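## Task

Lift the tape roll out of the tool box and set it down wholly on the table, touching neither the box nor any other loose object. All other contents must stay inside the box, the lid must be shut completely with its clasp engaged, and the box must end up standing upright.

## Robot and tools

Robot: two UR-style arms, left_arm and right_arm, each ending in a sixteen-motor four-finger hand (left_arm has a left hand that mirrors the right one). Base roots sit near (+0.054, +0.524, +0.025) m for left_arm and (+0.005, -0.504, +0.025) m for right_arm. A camera stand is behind the arms.

Frames: the scene frame has its origin at table-top height, halfway between the arms' nominal bases; +z is up, +x points out over the table, and left_arm is on the +y side. Reported hand positions (m), orientations (quat wxyz) and velocities use this frame and may be off by a few cm. Each hand has a hand point with its own axes: +z runs along the straight fingers toward the tips, +y points out of the palm face (the palm surface sits at y = -0.062 m), and +x crosses the palm away from the thumb on the right hand but toward the thumb on the left hand. A rigid mast sticks out near the wrist on the palm side and can strike objects.

The 48-number row (used by execute_actions and move): one flat list for both arms, every value in [-1, 1]. Numbers 1-6 are left_arm dx, dy, dz, rx, ry, rz; 7-22 are the left hand's sixteen motor goals; 23 is its current_limit, 24 its speed; 25-48 repeat that layout for the right arm and hand. The six pose numbers are an offset, not a pose: they are measured from that arm's Hand target as it stood when the action or move began, along the Hand target's own axes. Scale: 1.0 equals 0.6 m for dx/dy/dz or 180 degrees for the rotation vector rx/ry/rz. All zeros means hold at the current Hand target; repeating a nonzero offset moves further. Orientation commands are clipped to within 32 degrees of the measured orientation per step.

Motor goals are absolute: each maps linearly between the hinge's two stops. Order per hand: index_mcp, index_abd, index_pip, index_dip, thumb_cmc, thumb_axl, thumb_mcp, thumb_ipl, middle_mcp, middle_abd, middle_pip, middle_dip, ring_mcp, ring_abd, ring_pip, ring_dip. Straight values: _mcp -0.75, _abd 0.00, _pip -0.58, _dip -0.70, thumb_cmc -0.71, thumb_axl -0.68, thumb_mcp -0.23, thumb_ipl -0.17; toward +1 bends/curls the digit. current_limit maps -1..+1 to 0..550 mA (floor 11 mA); speed sets motor speed as (speed+1)/2 of 8.5 rad/s. Start values are +0.4 and -0.6. A zero is a real goal, so to leave a hand alone, send back its reported hand_goal, hand_current_limit and hand_speed.

Tools:
- execute_actions(actions, cameras): actions is a list of up to 15 actions; each action is a table of up to 15 rows, one row per 1/30 s step, the last row repeating if fewer than 15. Each row's offset counts from the action's starting Hand target. Images come back only when actions is empty or cameras is given.
- move(target, speed, blend, stop_force, zero, blocking, cameras): target is one 48-number row or a list of up to 15 rows, every row an offset from the Hand targets at the move's start (not from the previous row). Each hand point travels a straight line, at least 0.5 s and at most 10 s, without avoiding obstacles. speed: m/s, 0.002 to 3.6, default 0.25 (turns at up to twice that in rad/s); one value or one per target. blend: corner rounding in m for lists, 0 = stop at each. stop_force: N, 3 to 120, shared by both arms; ends an arm's path when its wrist sensor feels that much resisting push; not reliable when the hand rotates, and omit it when backing off a contact. zero: with stop_force only, whether to re-zero first (default true). blocking=false returns early and cannot be combined with stop_force. The result adds a move: line giving the outcome (done, off_target, moving, held, fault) and limits (paced = pose clipped, held = steps withheld).
- wait(seconds 0-10, cameras); stop(cameras) brakes a running move.
- zoom_image(camera, region [x0, y0, x1, y1] in pixels, at most 504 x 504) on the newest image.
- zero_wrist_force(arm); read_manual(section) gives licence texts only; finished_scene(scene 1 or 2) ends the scene irreversibly.

Cameras: cam_head_left, cam_head_right, cam_high, cam_low, cam_left_wrist, cam_right_wrist, all 672x504.

Results: Hand target (last commanded pose, from which offsets count), end_effector_position and quat, joint positions, velocities and torques, Wrist force/torque in the end effector's axes (plus the peak reading), and per motor hand_goal, hand_measured, hand_current_ma and hand_state (moving, goal, blocked, overload). Lines such as MOTOR HOT, TORQUE FAULT, FORCE FAULT, HAND FAULT or OVER-TEMPERATURE FAULT flag trouble. A hand often stops short of its Hand target; send the missing distance as an offset.

Avoid: pushing past firm contacts (arms are stiff; about 150 N or wrist torque limits of 25.7 N m stop the arm for 10 s); contact between the two arms or one hand gripping the other; sweeping close to an arm's own base; motors drawing 495 mA or more for 5 s (shutdown); overheating to 85 °C; dropping or releasing moving parts, slamming, and letting anything fall or end up off the table. Thinking time runs the clock, and objects may occasionally get nudged.

Each tool is called after "Call:" by a JSON object that holds its "name" and its "arguments", one argument or row to a line.

## Session

Call:
{"name": "execute_actions", "arguments": {
  "actions": []
}}

Scene clock: 0.00 s.
left_arm: end_effector_position=(+0.3248, +0.1510, +0.2914) hand_goal=(-0.754, +0.000, -0.576, -0.696, -0.714, -0.678, -0.226, -0.168, -0.754, +0.000, -0.576, -0.696, -0.754, +0.000, -0.576, -0.696) hand_measured=(-0.754, +0.000, -0.576, -0.696, -0.714, -0.678, -0.226, -0.168, -0.754, +0.000, -0.576, -0.696, -0.754, +0.000, -0.576, -0.696) hand_current_ma=(+0, +0, +0, +0, +0, +0, +0, +0, +0, +0, +0, +0, +0, +0, +0, +0) hand_state=(goal, goal, goal, goal, goal, goal, goal, goal, goal, goal, goal, goal, goal, goal, goal, goal) hand_current_limit=0.40 hand_speed=-0.60 end_effector_quat_wxyz=(-0.030, +0.972, -0.202, +0.117) | right_arm: end_effector_position=(+0.4339, -0.1728, +0.1968) hand_goal=(-0.754, +0.000, -0.576, -0.696, -0.714, -0.678, -0.226, -0.168, -0.754, +0.000, -0.576, -0.696, -0.754, +0.000, -0.576, -0.696) hand_measured=(-0.754, +0.000, -0.576, -0.696, -0.714, -0.678, -0.226, -0.168, -0.754, +0.000, -0.576, -0.696, -0.754, +0.000, -0.576, -0.696) hand_current_ma=(+0, +0, +0, +0, +0, +0, +0, +0, +0, +0, +0, +0, +0, +0, +0, +0) hand_state=(goal, goal, goal, goal, goal, goal, goal, goal, goal, goal, goal, goal, goal, goal, goal, goal) hand_current_limit=0.40 hand_speed=-0.60 end_effector_quat_wxyz=(+0.106, +0.893, -0.431, +0.077)
Joint positions: left_arm=[2.603 -1.246 -2.132 -1.131 1.703 1.465] | right_arm=[0.514 -1.134 1.528 -1.88 -1.821 2.981]
Joint velocities: within noise
Joint torques (N m): no reading
Motor temperatures (°C): left_arm=[27 32 38 44 45 33] | right_arm=[32 37 32 44 34 36]
Wrist force (N): no reading
Wrist torque (N m): no reading
Wrist force, peak (N): no reading
Hand target: left_arm +0.3248, +0.1510, +0.2914; -0.030, +0.972, -0.202, +0.117 | right_arm +0.4339, -0.1728, +0.1968; +0.106, +0.893, -0.431, +0.077

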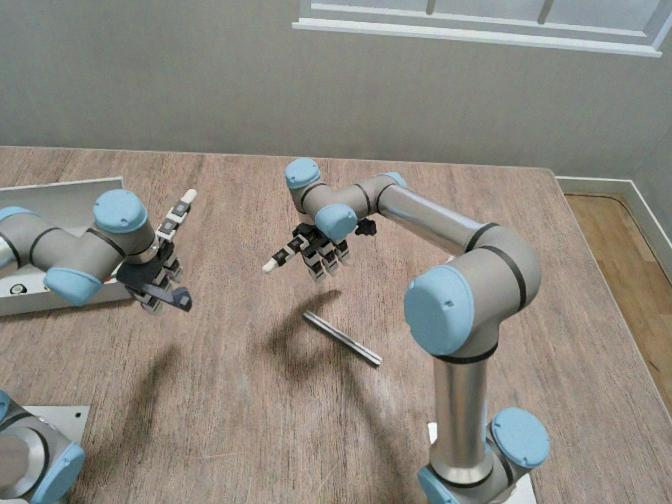

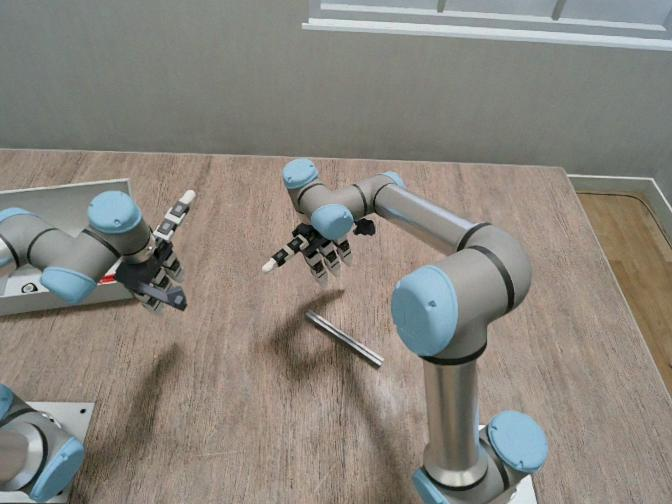

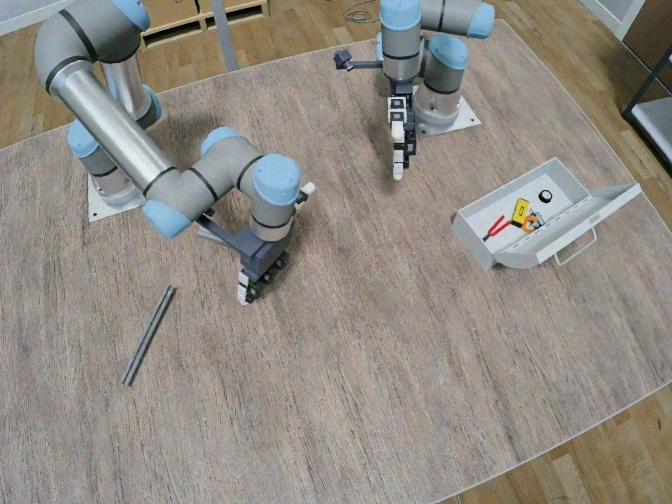

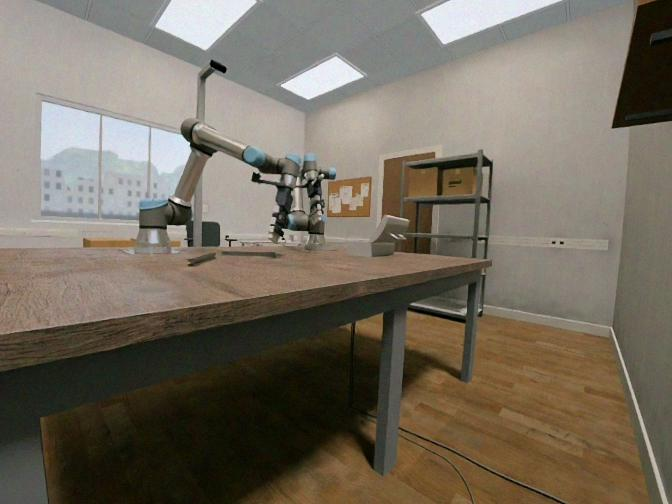

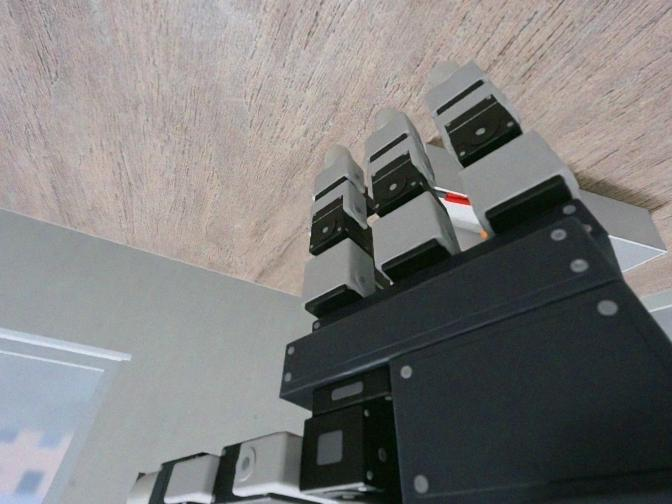

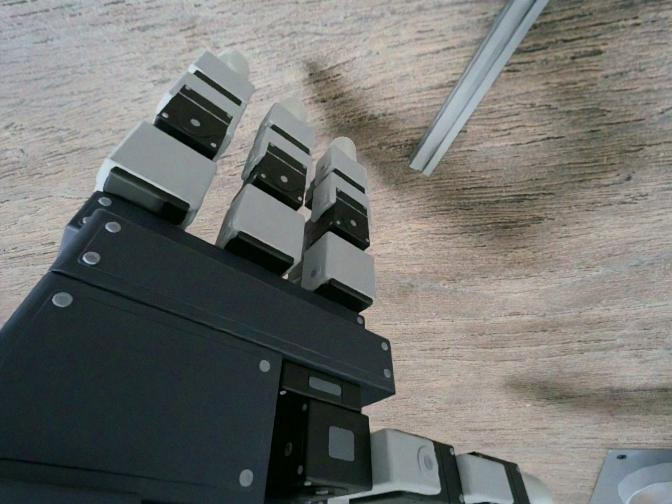

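Call:
{"name": "zoom_image", "arguments": {
  "camera": "cam_high",
  "region": [430, 130, 650, 290]
}}

Call:
{"name": "zoom_image", "arguments": {
  "camera": "cam_head_left",
  "region": [0, 150, 220, 330]
}}

Call:
{"name": "zoom_image", "arguments": {
  "camera": "cam_low",
  "region": [300, 180, 500, 300]
}}

Scaled by 2.291.

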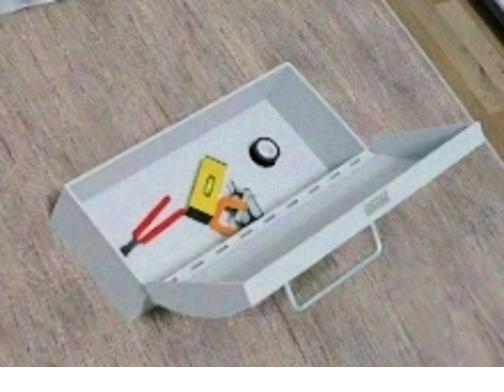

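Scaled by 2.291.

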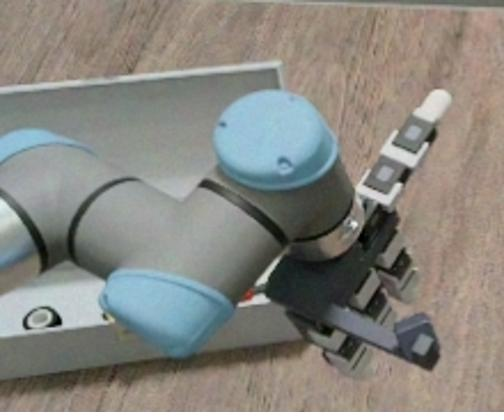

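Scaled by 2.520.

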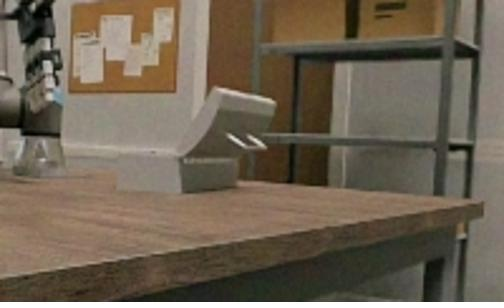

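Call:
{"name": "move", "arguments": {
  "target": [-0.105,-0.501,-0.242,-0.0193,-0.0751,-0.1297,-0.754,0,-0.576,-0.696,-0.714,-0.678,-0.226,-0.168,-0.754,0,-0.576,-0.696,-0.754,0,-0.576,-0.696,0.4,-0.6,0,0,0,0,0,0,-0.754,0,-0.576,-0.696,-0.714,-0.678,-0.226,-0.168,-0.754,0,-0.576,-0.696,-0.754,0,-0.576,-0.696,0.4,-0.6],
  "cameras": ["all"]
}}

Scene clock: 86.17 s.
left_arm: end_effector_position=(+0.3500, +0.4498, +0.4508) hand_goal=(-0.754, +0.000, -0.576, -0.696, -0.714, -0.678, -0.226, -0.168, -0.754, +0.000, -0.576, -0.696, -0.754, +0.000, -0.576, -0.696) hand_measured=(-0.754, +0.000, -0.576, -0.696, -0.714, -0.678, -0.224, -0.168, -0.754, +0.000, -0.576, -0.696, -0.754, +0.000, -0.576, -0.696) hand_current_ma=(+0, +0, +0, +0, +0, +0, +1, +0, +0, +0, +0, +0, +0, +0, +0, +0) hand_state=(goal, goal, goal, goal, goal, goal, goal, goal, goal, goal, goal, goal, goal, goal, goal, goal) hand_current_limit=0.40 hand_speed=-0.60 end_effector_quat_wxyz=(+0.000, +1.000, -0.001, +0.000) | right_arm: end_effector_position=(+0.4339, -0.1728, +0.1968) hand_goal=(-0.754, +0.000, -0.576, -0.696, -0.714, -0.678, -0.226, -0.168, -0.754, +0.000, -0.576, -0.696, -0.754, +0.000, -0.576, -0.696) hand_measured=(-0.754, +0.000, -0.576, -0.696, -0.714, -0.678, -0.224, -0.168, -0.754, +0.000, -0.576, -0.696, -0.754, +0.000, -0.576, -0.696) hand_current_ma=(+0, +0, +0, +0, +0, +0, +2, +0, +0, +0, +0, +0, +0, +0, +0, +0) hand_state=(goal, goal, goal, goal, goal, goal, goal, goal, goal, goal, goal, goal, goal, goal, goal, goal) hand_current_limit=0.40 hand_speed=-0.60 end_effector_quat_wxyz=(+0.106, +0.893, -0.431, +0.077)
Joint positions: left_arm=[3.681 -1.002 -1.788 -1.921 1.571 2.12] | right_arm=[0.514 -1.134 1.528 -1.88 -1.821 2.981]
Joint torques (N m): left_arm=[11.34 -11.32 26.32 0.3 -3.05 1.48] | right_arm=[1.21 -38.97 -20.7 -2.71 -0.31 -0.04]
Wrist force (N): left_arm=[-0.1 0.0 0.5] | right_arm=[0.1 0.1 0.1]
Wrist torque (N m): left_arm=[-0.03 -0.01 -0.07] | right_arm=[0.01 -0.01 0.01]
Wrist force, peak (N): left_arm=[0.3 1.3 0.6] | right_arm=[0.1 0.2 0.5]
Hand target: left_arm +0.3500, +0.4499, +0.4508; +0.000, +1.000, -0.001, +0.000 | right_arm +0.4339, -0.1728, +0.1968; +0.106, +0.893, -0.431, +0.077
Off the commanded pose: left_arm 0.000 m, 0 deg | right_arm 0.000 m, 0 deg.
move: done

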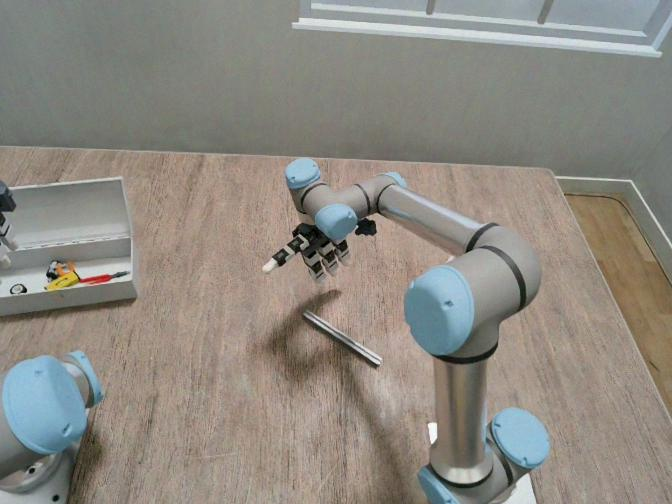

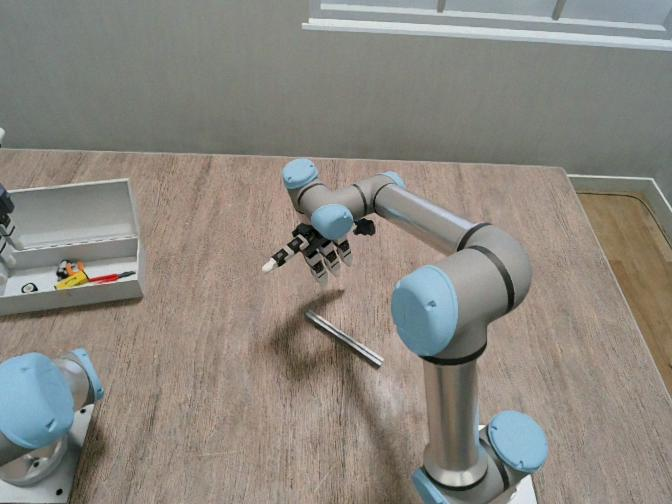

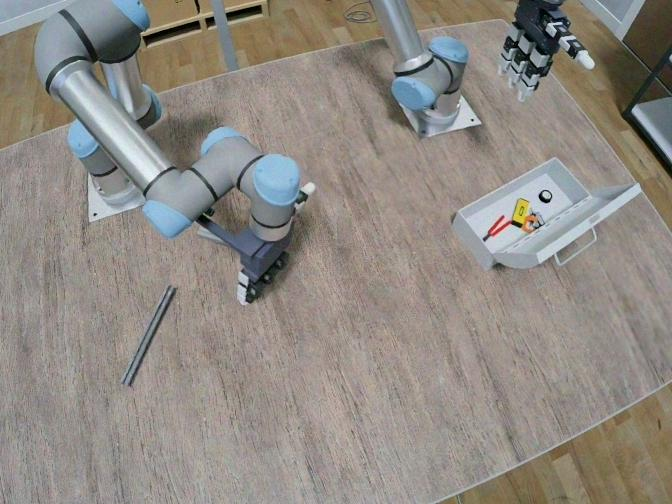

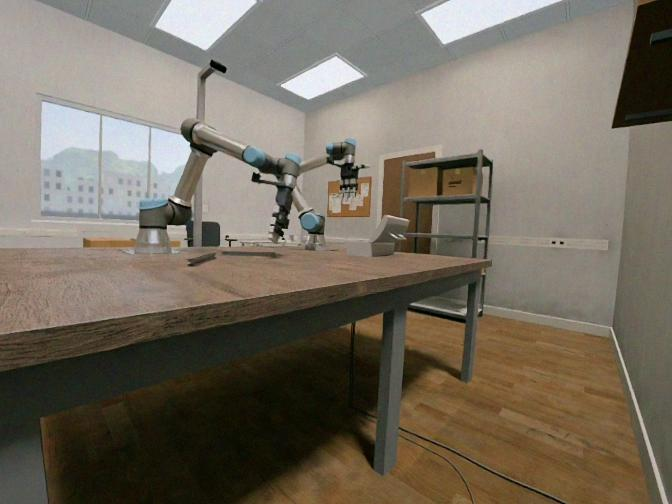

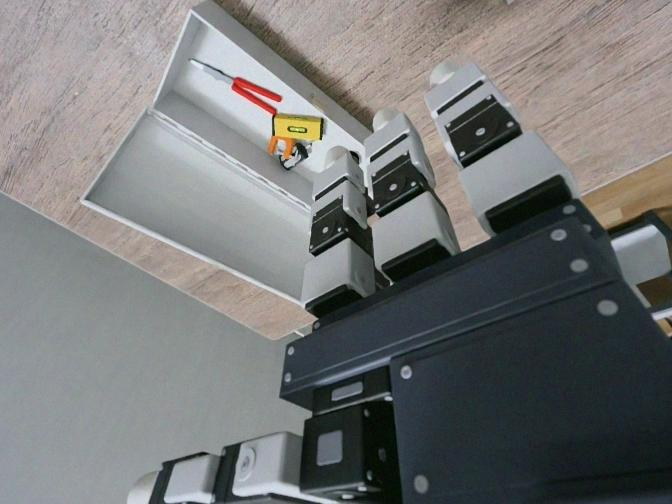

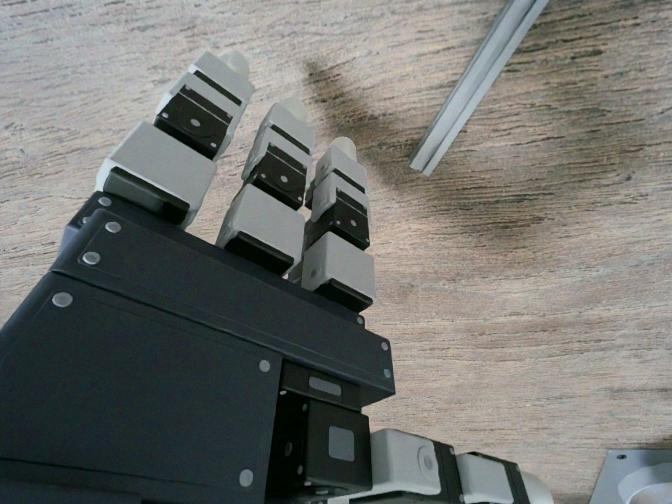

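Call:
{"name": "zoom_image", "arguments": {
  "camera": "cam_left_wrist",
  "region": [60, 0, 460, 350]
}}

Call:
{"name": "zoom_image", "arguments": {
  "camera": "cam_left_wrist",
  "region": [300, 40, 500, 200]
}}

Scaled by 1.260.

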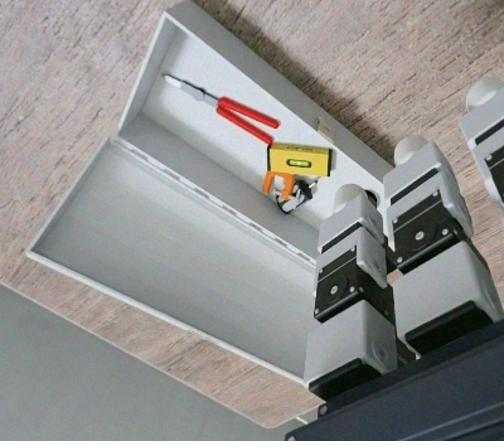

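Scaled by 2.520.

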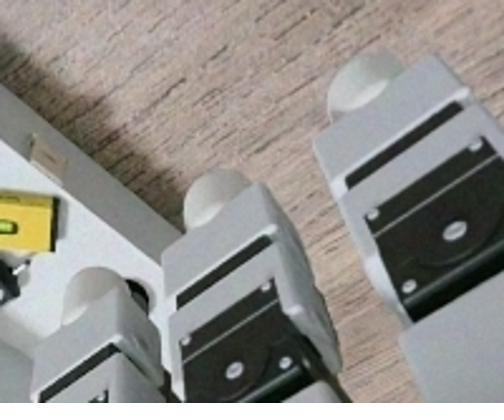

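Call:
{"name": "zoom_image", "arguments": {
  "camera": "cam_left_wrist",
  "region": [140, 0, 300, 120]
}}

Call:
{"name": "zoom_image", "arguments": {
  "camera": "cam_left_wrist",
  "region": [250, 50, 410, 170]
}}

Call:
{"name": "zoom_image", "arguments": {
  "camera": "cam_left_wrist",
  "region": [70, 80, 320, 340]
}}

Scaled by 3.150.

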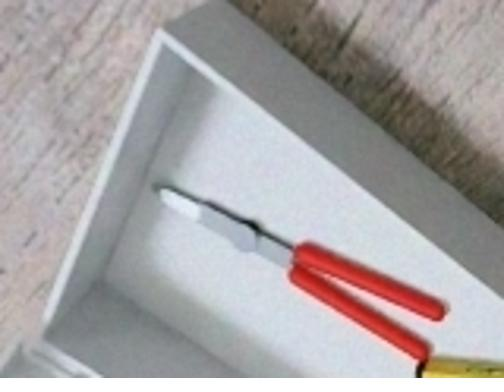

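Scaled by 3.150.

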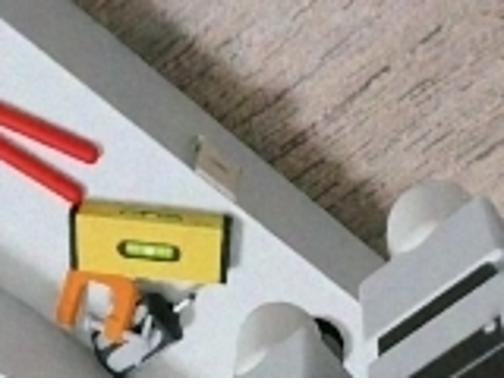

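Scaled by 1.938.

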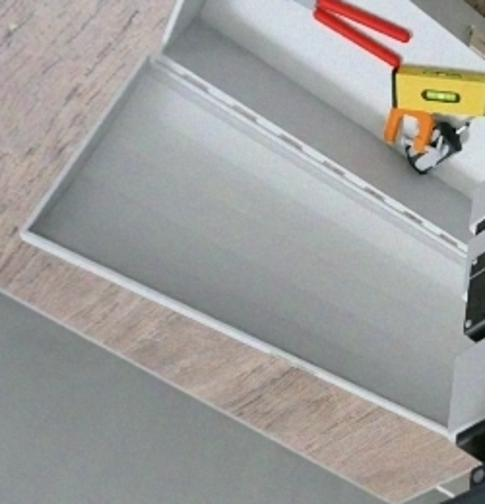

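Call:
{"name": "move", "arguments": {
  "target": [-0.0833,-0.1667,0,0,0,0,-0.754,0,-0.576,-0.696,-0.714,-0.678,-0.226,-0.168,-0.754,0,-0.576,-0.696,-0.754,0,-0.576,-0.696,0.4,-0.6,0,0,0,0,0,0,-0.754,0,-0.576,-0.696,-0.714,-0.678,-0.226,-0.168,-0.754,0,-0.576,-0.696,-0.754,0,-0.576,-0.696,0.4,-0.6],
  "cameras": ["cam_left_wrist"]
}}

Call:
{"name": "zoom_image", "arguments": {
  "camera": "cam_left_wrist",
  "region": [180, 40, 380, 190]
}}

Scene clock: 153.53 s.
left_arm: end_effector_position=(+0.3002, +0.5499, +0.4509) hand_goal=(-0.754, +0.000, -0.576, -0.696, -0.714, -0.678, -0.226, -0.168, -0.754, +0.000, -0.576, -0.696, -0.754, +0.000, -0.576, -0.696) hand_measured=(-0.754, +0.000, -0.576, -0.696, -0.714, -0.678, -0.224, -0.168, -0.754, +0.000, -0.576, -0.696, -0.754, +0.000, -0.576, -0.696) hand_current_ma=(+0, +0, +0, +0, +0, +0, +1, +0, +0, +0, +0, +0, +0, +0, +0, +0) hand_state=(goal, goal, goal, goal, goal, goal, goal, goal, goal, goal, goal, goal, goal, goal, goal, goal) hand_current_limit=0.40 hand_speed=-0.60 end_effector_quat_wxyz=(+0.000, +1.000, -0.001, +0.000) | right_arm: end_effector_position=(+0.4339, -0.1728, +0.1968) hand_goal=(-0.754, +0.000, -0.576, -0.696, -0.714, -0.678, -0.226, -0.168, -0.754, +0.000, -0.576, -0.696, -0.754, +0.000, -0.576, -0.696) hand_measured=(-0.754, +0.000, -0.576, -0.696, -0.714, -0.678, -0.224, -0.168, -0.754, +0.000, -0.576, -0.696, -0.754, +0.000, -0.576, -0.696) hand_current_ma=(+0, +0, +0, +0, +0, +0, +2, +0, +0, +0, +0, +0, +0, +0, +0, +0) hand_state=(goal, goal, goal, goal, goal, goal, goal, goal, goal, goal, goal, goal, goal, goal, goal, goal) hand_current_limit=0.40 hand_speed=-0.60 end_effector_quat_wxyz=(+0.106, +0.893, -0.431, +0.077)
Joint positions: left_arm=[4.156 -0.94 -1.809 -1.963 1.571 2.595] | right_arm=[0.514 -1.134 1.528 -1.88 -1.821 2.981]
Joint torques (N m): left_arm=[10.81 3.88 13.48 0.79 -2.94 1.25] | right_arm=[0.22 -40.02 -20.93 -2.66 -0.23 -0.04]
Wrist force (N): left_arm=[-0.4 0.3 0.4] | right_arm=[-0.1 -0.1 0.1]
Wrist torque (N m): left_arm=[-0.01 0.04 -0.09] | right_arm=[-0.02 0.01 -0.01]
Wrist force, peak (N): left_arm=[-0.9 -1.1 0.7] | right_arm=[0.4 0.3 0.2]
Hand target: left_arm +0.3001, +0.5500, +0.4509; +0.000, +1.000, -0.001, +0.000 | right_arm +0.4339, -0.1728, +0.1968; +0.106, +0.893, -0.431, +0.077
Off the commanded pose: left_arm 0.000 m, 0 deg | right_arm 0.000 m, 0 deg.
move: done
Images, in order (width x height): cam_left_wrist 672x504.

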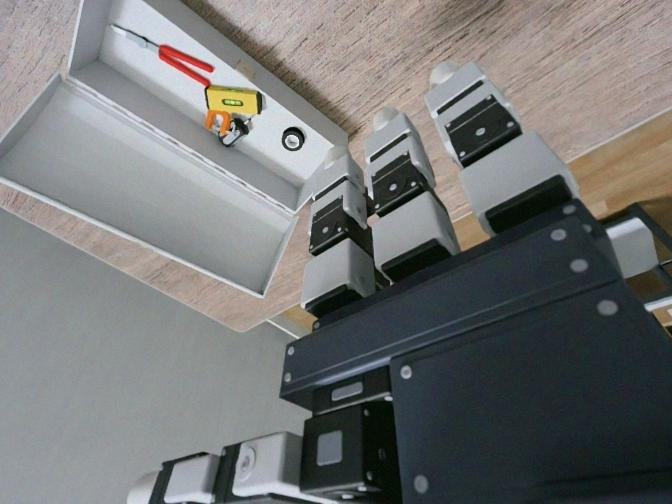

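Scaled by 2.520.

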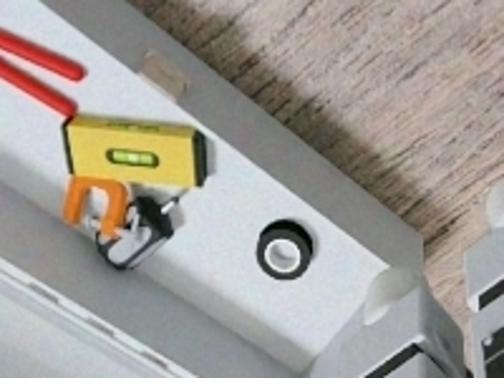

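Call:
{"name": "move", "arguments": {
  "target": [0.2478,-0.1073,0.2,0,0,0.2039,-0.754,0.05,-0.576,-0.696,0.571,-0.678,-0.226,-0.168,0.890,0,0.445,-0.551,-0.754,-0.05,-0.576,-0.696,0.4,-0.6,0,0,0,0,0,0,-0.754,0,-0.576,-0.696,-0.714,-0.678,-0.226,-0.168,-0.754,0,-0.576,-0.696,-0.754,0,-0.576,-0.696,0.4,-0.6],
  "cameras": ["cam_left_wrist","cam_high","cam_low"]
}}

Call:
{"name": "zoom_image", "arguments": {
  "camera": "cam_left_wrist",
  "region": [280, 20, 500, 220]
}}

Call:
{"name": "zoom_image", "arguments": {
  "camera": "cam_high",
  "region": [430, 60, 650, 280]
}}

Scene clock: 198.10 s.
left_arm: end_effector_position=(+0.4488, +0.6142, +0.3311) hand_goal=(-0.754, +0.050, -0.576, -0.696, +0.570, -0.678, -0.226, -0.168, +0.890, +0.000, +0.444, -0.552, -0.754, -0.050, -0.576, -0.696) hand_measured=(-0.754, +0.046, -0.576, -0.696, +0.568, -0.678, -0.224, -0.168, +0.862, +0.000, +0.438, -0.554, -0.754, -0.046, -0.576, -0.696) hand_current_ma=(+0, -1, +0, +0, -1, +0, +1, +0, -40, +0, -2, -1, +0, +1, +0, +0) hand_state=(goal, goal, goal, goal, goal, goal, goal, goal, blocked, goal, goal, goal, goal, goal, goal, goal) hand_current_limit=0.40 hand_speed=-0.60 end_effector_quat_wxyz=(+0.000, +0.949, -0.315, +0.000) | right_arm: end_effector_position=(+0.4339, -0.1728, +0.1968) hand_goal=(-0.754, +0.000, -0.576, -0.696, -0.714, -0.678, -0.226, -0.168, -0.754, +0.000, -0.576, -0.696, -0.754, +0.000, -0.576, -0.696) hand_measured=(-0.754, +0.000, -0.576, -0.696, -0.714, -0.678, -0.224, -0.168, -0.754, +0.000, -0.576, -0.696, -0.754, +0.000, -0.576, -0.696) hand_current_ma=(+0, +0, +0, +0, +0, +0, +2, +0, +0, +0, +0, +0, +0, +0, +0, +0) hand_state=(goal, goal, goal, goal, goal, goal, goal, goal, goal, goal, goal, goal, goal, goal, goal, goal) hand_current_limit=0.40 hand_speed=-0.60 end_effector_quat_wxyz=(+0.106, +0.893, -0.431, +0.077)
Joint positions: left_arm=[3.808 -1.459 -1.808 -1.445 1.571 2.888] | right_arm=[0.514 -1.134 1.528 -1.88 -1.821 2.981]
Joint torques (N m): left_arm=[-11.58 8.4 27.62 3.89 2.65 1.51] | right_arm=[1.05 -39.66 -21.16 -2.84 -0.28 0.16]
Wrist force (N): left_arm=[0.0 0.2 0.5] | right_arm=[0.0 0.3 0.2]
Wrist torque (N m): left_arm=[0.09 0.04 -0.06] | right_arm=[0.03 -0.01 0.02]
Wrist force, peak (N): left_arm=[0.4 -0.5 1.0] | right_arm=[0.3 0.0 0.3]
Hand target: left_arm +0.4489, +0.6143, +0.3310; +0.000, +0.949, -0.315, +0.000 | right_arm +0.4339, -0.1728, +0.1968; +0.106, +0.893, -0.431, +0.077
Off the commanded pose: left_arm 0.000 m, 0 deg | right_arm 0.000 m, 0 deg.
move: done
Images, in order (width x height): cam_high 672x504, cam_low 672x504, cam_left_wrist 672x504.

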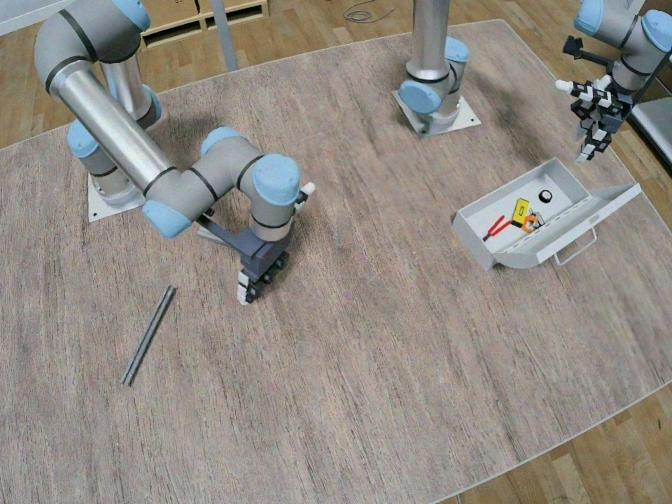

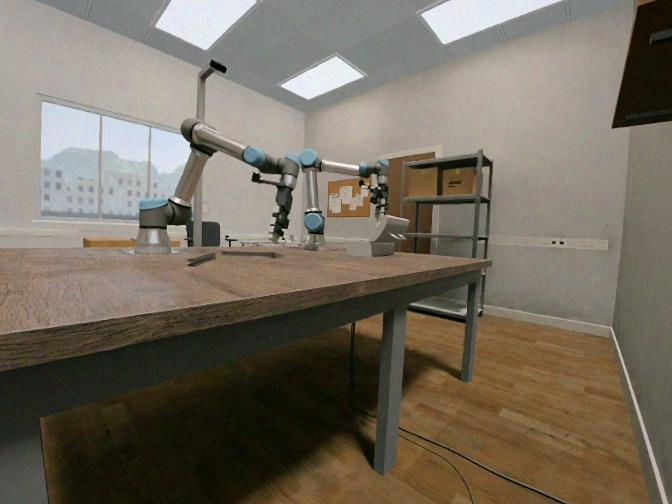

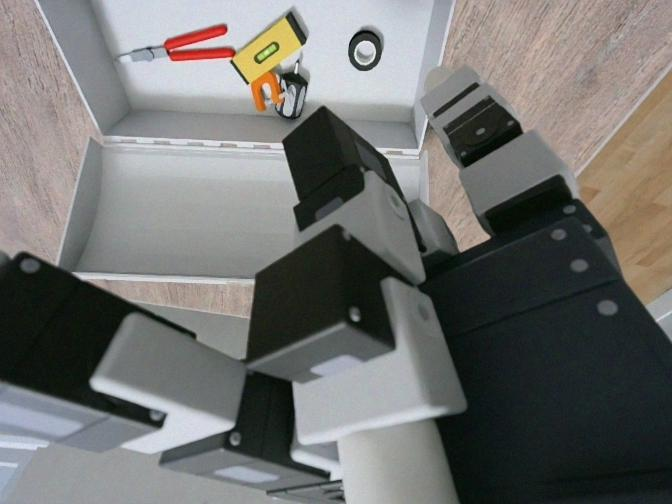

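Scaled by 2.291.

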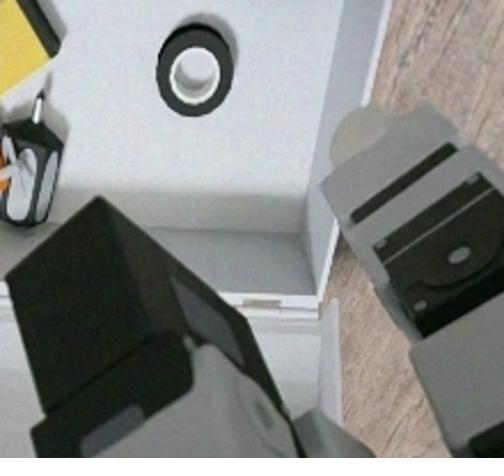

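Scaled by 2.291.

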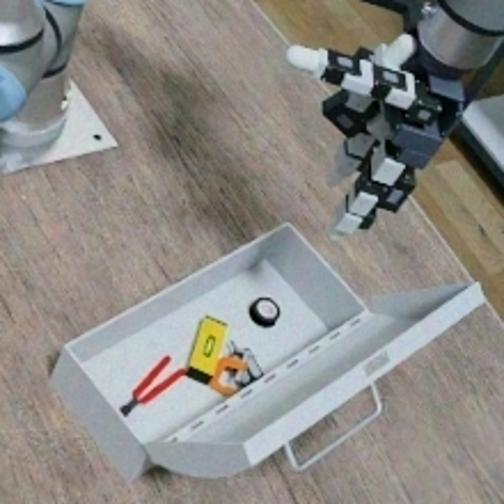

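Call:
{"name": "move", "arguments": {
  "target": [0.0133,-0.0067,0.2183,0,0,0,-0.754,0.05,-0.576,-0.696,0.571,-0.678,-0.226,-0.168,0.85,0,0.445,-0.551,-0.754,-0.05,-0.576,-0.696,0.4,-0.6,0,0,0,0,0,0,-0.754,0,-0.576,-0.696,-0.714,-0.678,-0.226,-0.168,-0.754,0,-0.576,-0.696,-0.754,0,-0.576,-0.696,0.4,-0.6],
  "cameras": ["cam_left_wrist","cam_high"],
  "speed": 0.12
}}

Call:
{"name": "zoom_image", "arguments": {
  "camera": "cam_left_wrist",
  "region": [280, 20, 500, 220]
}}

Call:
{"name": "zoom_image", "arguments": {
  "camera": "cam_high",
  "region": [480, 100, 630, 250]
}}

Scene clock: 213.17 s.
left_arm: end_effector_position=(+0.4578, +0.6128, +0.2002) hand_goal=(-0.754, +0.050, -0.576, -0.696, +0.570, -0.678, -0.226, -0.168, +0.850, +0.000, +0.444, -0.552, -0.754, -0.050, -0.576, -0.696) hand_measured=(-0.754, +0.046, -0.576, -0.696, +0.568, -0.678, -0.224, -0.168, +0.844, +0.000, +0.442, -0.554, -0.754, -0.046, -0.576, -0.696) hand_current_ma=(+0, -1, +0, +0, -1, +0, +1, +0, -3, +0, -1, -1, +0, +1, +0, +0) hand_state=(goal, goal, goal, goal, goal, goal, goal, goal, goal, goal, goal, goal, goal, goal, goal, goal) hand_current_limit=0.40 hand_speed=-0.60 end_effector_quat_wxyz=(+0.000, +0.949, -0.315, +0.000) | right_arm: end_effector_position=(+0.4339, -0.1728, +0.1968) hand_goal=(-0.754, +0.000, -0.576, -0.696, -0.714, -0.678, -0.226, -0.168, -0.754, +0.000, -0.576, -0.696, -0.754, +0.000, -0.576, -0.696) hand_measured=(-0.754, +0.000, -0.576, -0.696, -0.714, -0.678, -0.224, -0.168, -0.754, +0.000, -0.576, -0.696, -0.754, +0.000, -0.576, -0.696) hand_current_ma=(+0, +0, +0, +0, +0, +0, +2, +0, +0, +0, +0, +0, +0, +0, +0, +0) hand_state=(goal, goal, goal, goal, goal, goal, goal, goal, goal, goal, goal, goal, goal, goal, goal, goal) hand_current_limit=0.40 hand_speed=-0.60 end_effector_quat_wxyz=(+0.106, +0.893, -0.431, +0.077)
Joint positions: left_arm=[3.793 -1.577 -2.049 -1.086 1.571 2.873] | right_arm=[0.514 -1.134 1.528 -1.88 -1.821 2.981]
Joint torques (N m): left_arm=[-11.11 12.31 11.82 4.1 -2.68 -1.09] | right_arm=[1.12 -40.38 -21.67 -2.82 -0.4 0.14]
Wrist force (N): left_arm=[-0.3 0.1 0.4] | right_arm=[0.0 -0.1 0.1]
Wrist torque (N m): left_arm=[0.09 0.08 0.00] | right_arm=[-0.02 -0.01 0.00]
Wrist force, peak (N): left_arm=[-0.2 0.4 1.0] | right_arm=[0.3 0.3 0.3]
Hand target: left_arm +0.4578, +0.6128, +0.2000; +0.000, +0.949, -0.315, +0.000 | right_arm +0.4339, -0.1728, +0.1968; +0.106, +0.893, -0.431, +0.077
Off the commanded pose: left_arm 0.000 m, 0 deg | right_arm 0.000 m, 0 deg.
move: done
Images, in order (width x height): cam_high 672x504, cam_left_wrist 672x504.

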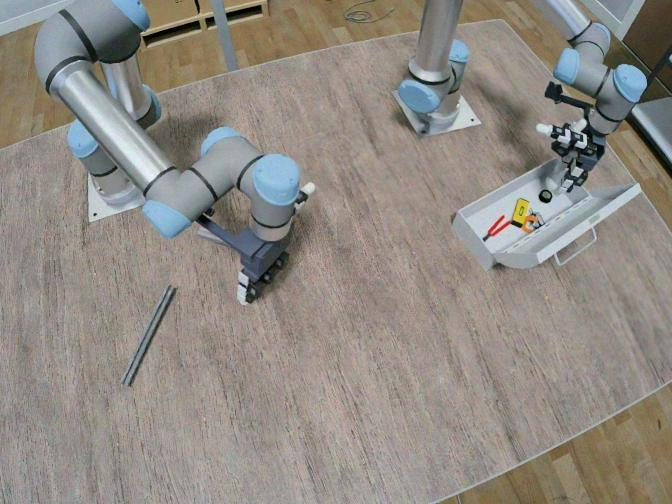

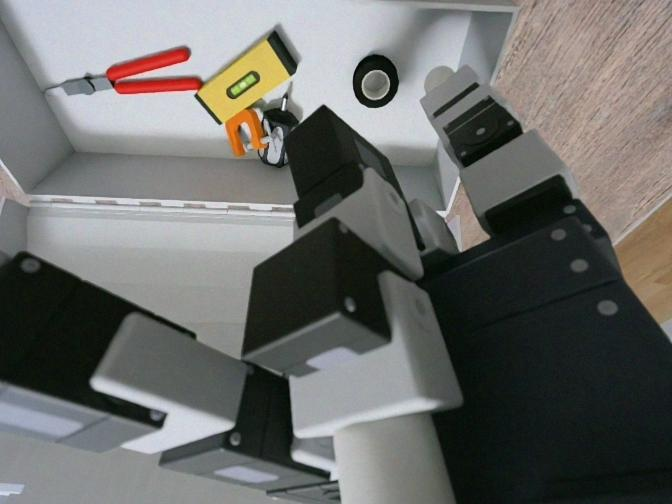

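Scaled by 2.291.

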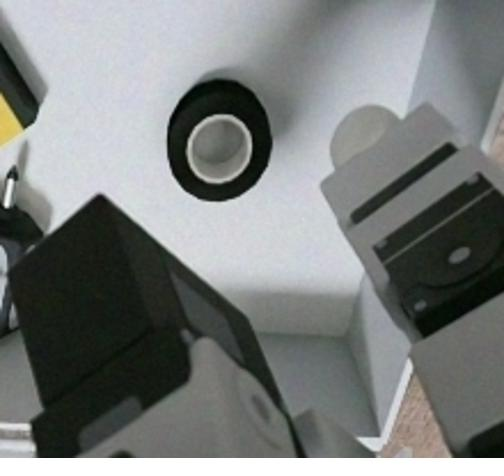

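Scaled by 3.360.

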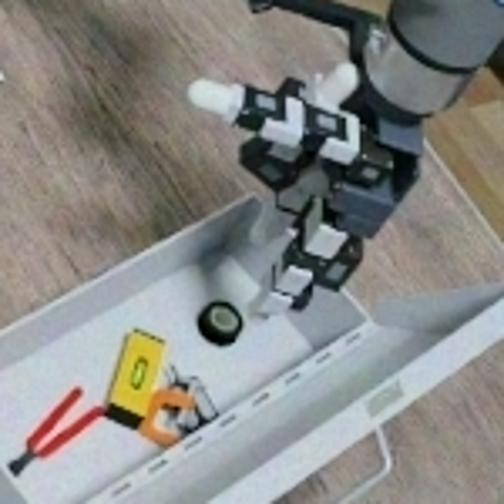

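Call:
{"name": "move", "arguments": {
  "target": [0.0028,0.0017,0.1033,0,0,0,-0.754,0.05,-0.576,-0.696,0.571,-0.678,-0.226,-0.168,0.85,0,0.445,-0.551,-0.754,-0.05,-0.576,-0.696,0.4,-0.6,0,0,0,0,0,0,-0.754,0,-0.576,-0.696,-0.714,-0.678,-0.226,-0.168,-0.754,0,-0.576,-0.696,-0.754,0,-0.576,-0.696,0.4,-0.6],
  "cameras": ["cam_left_wrist","cam_high"],
  "speed": 0.08
}}

Call:
{"name": "zoom_image", "arguments": {
  "camera": "cam_left_wrist",
  "region": [280, 20, 500, 220]
}}

Call:
{"name": "zoom_image", "arguments": {
  "camera": "cam_high",
  "region": [480, 100, 630, 250]
}}

Scene clock: 222.13 s.
left_arm: end_effector_position=(+0.4585, +0.6111, +0.1382) hand_goal=(-0.754, +0.050, -0.576, -0.696, +0.570, -0.678, -0.226, -0.168, +0.850, +0.000, +0.444, -0.552, -0.754, -0.050, -0.576, -0.696) hand_measured=(-0.754, +0.046, -0.576, -0.696, +0.568, -0.678, -0.224, -0.168, +0.844, +0.000, +0.442, -0.554, -0.754, -0.046, -0.576, -0.696) hand_current_ma=(+0, -1, +0, +0, -1, +0, +1, +0, -3, +0, -1, -1, +0, +1, +0, +0) hand_state=(goal, goal, goal, goal, goal, goal, goal, goal, goal, goal, goal, goal, goal, goal, goal, goal) hand_current_limit=0.40 hand_speed=-0.60 end_effector_quat_wxyz=(+0.000, +0.949, -0.315, +0.000) | right_arm: end_effector_position=(+0.4339, -0.1728, +0.1968) hand_goal=(-0.754, +0.000, -0.576, -0.696, -0.714, -0.678, -0.226, -0.168, -0.754, +0.000, -0.576, -0.696, -0.754, +0.000, -0.576, -0.696) hand_measured=(-0.754, +0.000, -0.576, -0.696, -0.714, -0.678, -0.224, -0.168, -0.754, +0.000, -0.576, -0.696, -0.754, +0.000, -0.576, -0.696) hand_current_ma=(+0, +0, +0, +0, +0, +0, +2, +0, +0, +0, +0, +0, +0, +0, +0, +0) hand_state=(goal, goal, goal, goal, goal, goal, goal, goal, goal, goal, goal, goal, goal, goal, goal, goal) hand_current_limit=0.40 hand_speed=-0.60 end_effector_quat_wxyz=(+0.106, +0.893, -0.431, +0.077)
Joint positions: left_arm=[3.789 -1.669 -2.139 -0.904 1.571 2.869] | right_arm=[0.514 -1.134 1.528 -1.88 -1.821 2.981]
Joint torques (N m): left_arm=[-11.56 13.82 10.87 4.17 0.68 -1.06] | right_arm=[0.95 -41.15 -21.93 -2.97 -0.29 0.29]
Wrist force (N): left_arm=[0.1 0.0 0.5] | right_arm=[0.1 0.1 0.0]
Wrist torque (N m): left_arm=[0.06 0.02 0.04] | right_arm=[0.00 0.00 0.00]
Wrist force, peak (N): left_arm=[-0.6 0.2 0.6] | right_arm=[0.5 0.0 0.1]
Hand target: left_arm +0.4586, +0.6111, +0.1381; +0.000, +0.949, -0.315, +0.000 | right_arm +0.4339, -0.1728, +0.1968; +0.106, +0.893, -0.431, +0.077
Off the commanded pose: left_arm 0.000 m, 0 deg | right_arm 0.000 m, 0 deg.
move: done
Images, in order (width x height): cam_high 672x504, cam_left_wrist 672x504.

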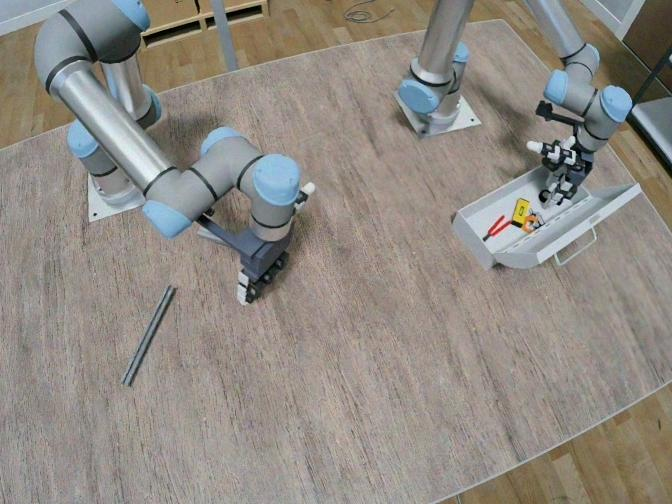

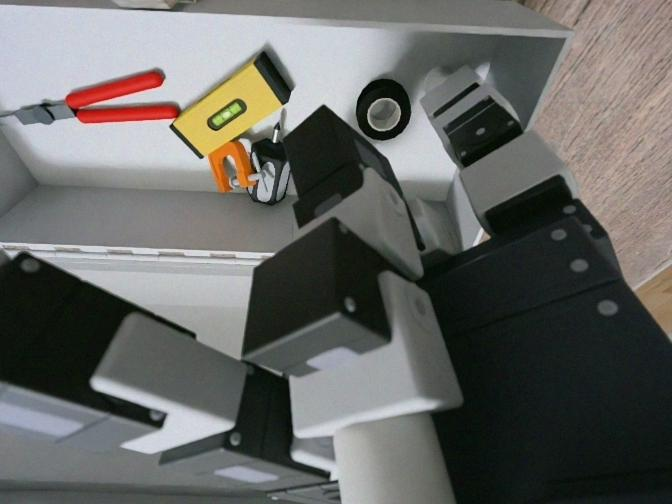

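Scaled by 2.291.

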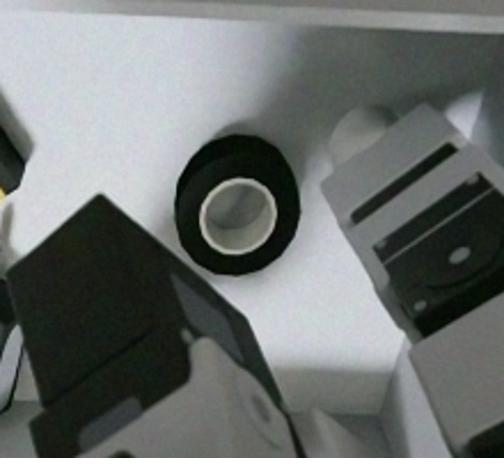

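Scaled by 3.360.

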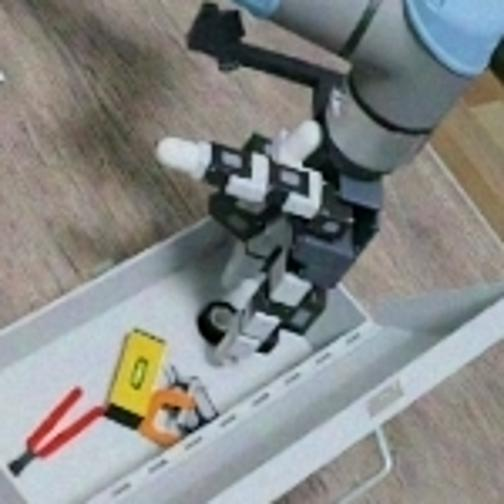

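Call:
{"name": "move", "arguments": {
  "target": [0.0,0.0025,0.02,0,0,0,-0.754,0.05,-0.576,-0.696,0.570,-0.678,-0.226,-0.168,0.850,0,0.444,-0.552,-0.754,-0.05,-0.576,-0.696,0.4,-0.6,0,0,0,0,0,0,-0.754,0,-0.576,-0.696,-0.714,-0.678,-0.226,-0.168,-0.754,0,-0.576,-0.696,-0.754,0,-0.576,-0.696,0.4,-0.6],
  "cameras": ["cam_left_wrist"],
  "speed": 0.02,
  "stop_force": 4
}}

Call:
{"name": "zoom_image", "arguments": {
  "camera": "cam_left_wrist",
  "region": [280, 20, 500, 220]
}}

Scene clock: 231.07 s.
left_arm: end_effector_position=(+0.4577, +0.6099, +0.1261) hand_goal=(-0.754, +0.050, -0.576, -0.696, +0.570, -0.678, -0.226, -0.168, +0.850, +0.000, +0.444, -0.552, -0.754, -0.050, -0.576, -0.696) hand_measured=(-0.754, +0.046, -0.576, -0.696, +0.568, -0.678, -0.224, -0.168, +0.844, +0.000, +0.442, -0.554, -0.754, -0.046, -0.576, -0.696) hand_current_ma=(+0, -1, +0, +0, -1, +0, +1, +0, -3, +0, -1, -1, +0, +1, +0, +0) hand_state=(goal, goal, goal, goal, goal, goal, goal, goal, goal, goal, goal, goal, goal, goal, goal, goal) hand_current_limit=0.40 hand_speed=-0.60 end_effector_quat_wxyz=(+0.000, +0.949, -0.315, +0.000) | right_arm: end_effector_position=(+0.4339, -0.1728, +0.1968) hand_goal=(-0.754, +0.000, -0.576, -0.696, -0.714, -0.678, -0.226, -0.168, -0.754, +0.000, -0.576, -0.696, -0.754, +0.000, -0.576, -0.696) hand_measured=(-0.754, +0.000, -0.576, -0.696, -0.714, -0.678, -0.224, -0.168, -0.754, +0.000, -0.576, -0.696, -0.754, +0.000, -0.576, -0.696) hand_current_ma=(+0, +0, +0, +0, +0, +0, +2, +0, +0, +0, +0, +0, +0, +0, +0, +0) hand_state=(goal, goal, goal, goal, goal, goal, goal, goal, goal, goal, goal, goal, goal, goal, goal, goal) hand_current_limit=0.40 hand_speed=-0.60 end_effector_quat_wxyz=(+0.106, +0.893, -0.431, +0.077)
Joint positions: left_arm=[3.788 -1.687 -2.158 -0.867 1.571 2.868] | right_arm=[0.514 -1.134 1.528 -1.88 -1.821 2.981]
Joint torques (N m): left_arm=[-10.43 15.01 9.7 4.21 -2.27 -1.15] | right_arm=[0.31 -40.35 -22.34 -2.9 -0.32 0.24]
Wrist force (N): left_arm=[-0.2 0.2 0.4] | right_arm=[0.0 0.0 0.1]
Wrist torque (N m): left_arm=[0.10 0.06 0.00] | right_arm=[-0.01 0.00 0.00]
Wrist force, peak (N): left_arm=[-0.5 0.3 0.8] | right_arm=[0.3 0.3 0.3]
Hand target: left_arm +0.4577, +0.6099, +0.1261; +0.000, +0.949, -0.315, +0.000 | right_arm +0.4339, -0.1728, +0.1968; +0.106, +0.893, -0.431, +0.077
Off the commanded pose: left_arm 0.000 m, 0 deg | right_arm 0.000 m, 0 deg.
move: done
Images, in order (width x height): cam_left_wrist 672x504.

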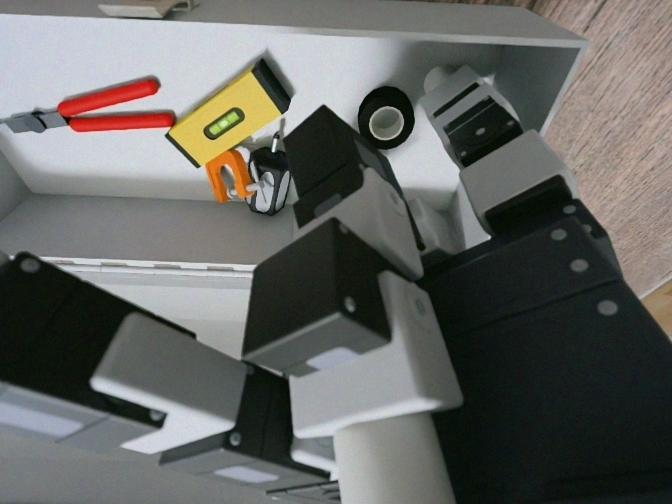

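Scaled by 2.291.

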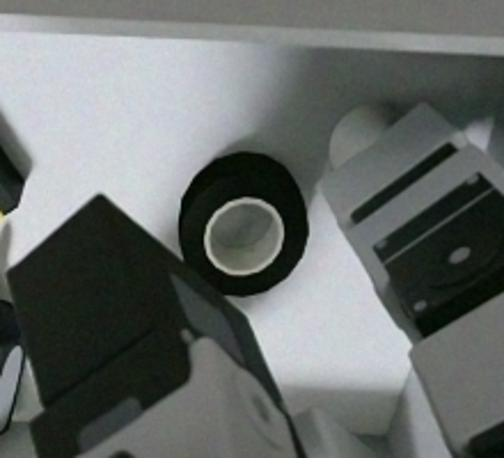

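Call:
{"name": "move", "arguments": {
  "target": [0,0,0,0,0,0,-0.754,0.25,-0.576,-0.696,0.570,-0.678,-0.226,-0.168,0.850,0,0.444,-0.552,-0.754,-0.25,-0.576,-0.696,0.2,-0.9,0,0,0,0,0,0,-0.754,0,-0.576,-0.696,-0.714,-0.678,-0.226,-0.168,-0.754,0,-0.576,-0.696,-0.754,0,-0.576,-0.696,0.4,-0.6],
  "cameras": ["cam_left_wrist"]
}}

Call:
{"name": "zoom_image", "arguments": {
  "camera": "cam_left_wrist",
  "region": [280, 20, 500, 220]
}}

Scene clock: 244.43 s.
left_arm: end_effector_position=(+0.4577, +0.6099, +0.1261) hand_goal=(-0.754, +0.250, -0.576, -0.696, +0.570, -0.678, -0.226, -0.168, +0.850, +0.000, +0.444, -0.552, -0.754, -0.250, -0.576, -0.696) hand_measured=(-0.754, +0.172, -0.576, -0.696, +0.568, -0.678, -0.224, -0.168, +0.844, +0.000, +0.442, -0.554, -0.754, -0.174, -0.576, -0.696) hand_current_ma=(+0, -161, +0, +0, -1, +0, +1, +0, -3, +0, -1, -1, +0, +152, +0, +0) hand_state=(goal, moving, goal, goal, goal, goal, goal, goal, goal, goal, goal, goal, goal, moving, goal, goal) hand_current_limit=0.20 hand_speed=-0.90 end_effector_quat_wxyz=(+0.000, +0.949, -0.315, +0.000) | right_arm: end_effector_position=(+0.4339, -0.1728, +0.1968) hand_goal=(-0.754, +0.000, -0.576, -0.696, -0.714, -0.678, -0.226, -0.168, -0.754, +0.000, -0.576, -0.696, -0.754, +0.000, -0.576, -0.696) hand_measured=(-0.754, +0.000, -0.576, -0.696, -0.714, -0.678, -0.224, -0.168, -0.754, +0.000, -0.576, -0.696, -0.754, +0.000, -0.576, -0.696) hand_current_ma=(+0, +0, +0, +0, +0, +0, +2, +0, +0, +0, +0, +0, +0, +0, +0, +0) hand_state=(goal, goal, goal, goal, goal, goal, goal, goal, goal, goal, goal, goal, goal, goal, goal, goal) hand_current_limit=0.40 hand_speed=-0.60 end_effector_quat_wxyz=(+0.106, +0.893, -0.431, +0.077)
Joint positions: left_arm=[3.788 -1.687 -2.158 -0.867 1.571 2.868] | right_arm=[0.514 -1.134 1.528 -1.88 -1.821 2.981]
Joint torques (N m): left_arm=[-10.08 14.56 10.36 3.89 -2.14 -0.91] | right_arm=[0.64 -40.99 -21.66 -3.1 -0.35 0.27]
Wrist force (N): left_arm=[-0.3 0.4 0.5] | right_arm=[0.4 0.2 0.2]
Wrist torque (N m): left_arm=[0.11 0.08 0.00] | right_arm=[0.00 -0.05 0.04]
Wrist force, peak (N): left_arm=[-0.3 0.6 0.7] | right_arm=[0.2 0.0 0.6]
Hand target: left_arm +0.4577, +0.6099, +0.1261; +0.000, +0.949, -0.315, +0.000 | right_arm +0.4339, -0.1728, +0.1968; +0.106, +0.893, -0.431, +0.077
Off the commanded pose: left_arm 0.000 m, 0 deg | right_arm 0.000 m, 0 deg.
move: done
Images, in order (width x height): cam_left_wrist 672x504.

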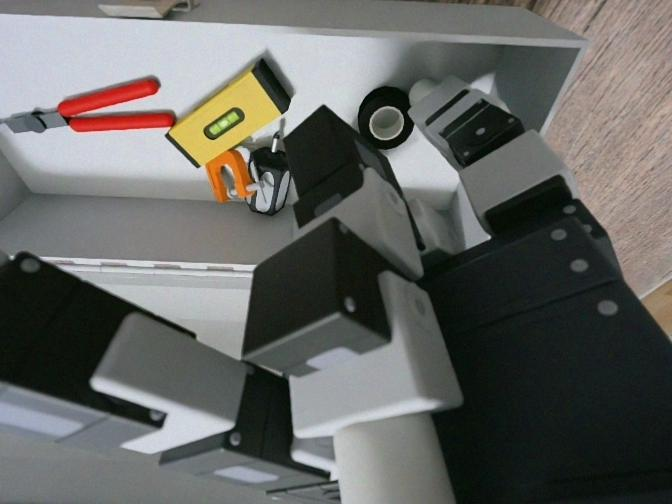

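Scaled by 2.291.

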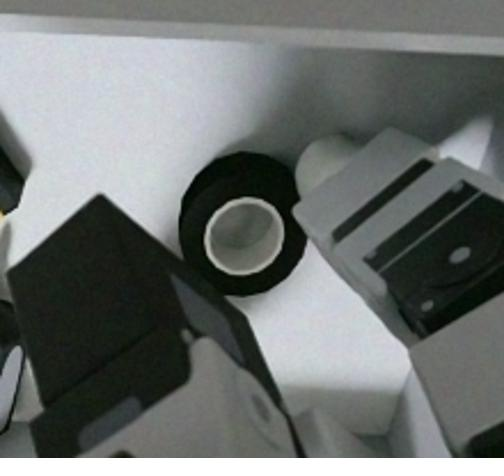

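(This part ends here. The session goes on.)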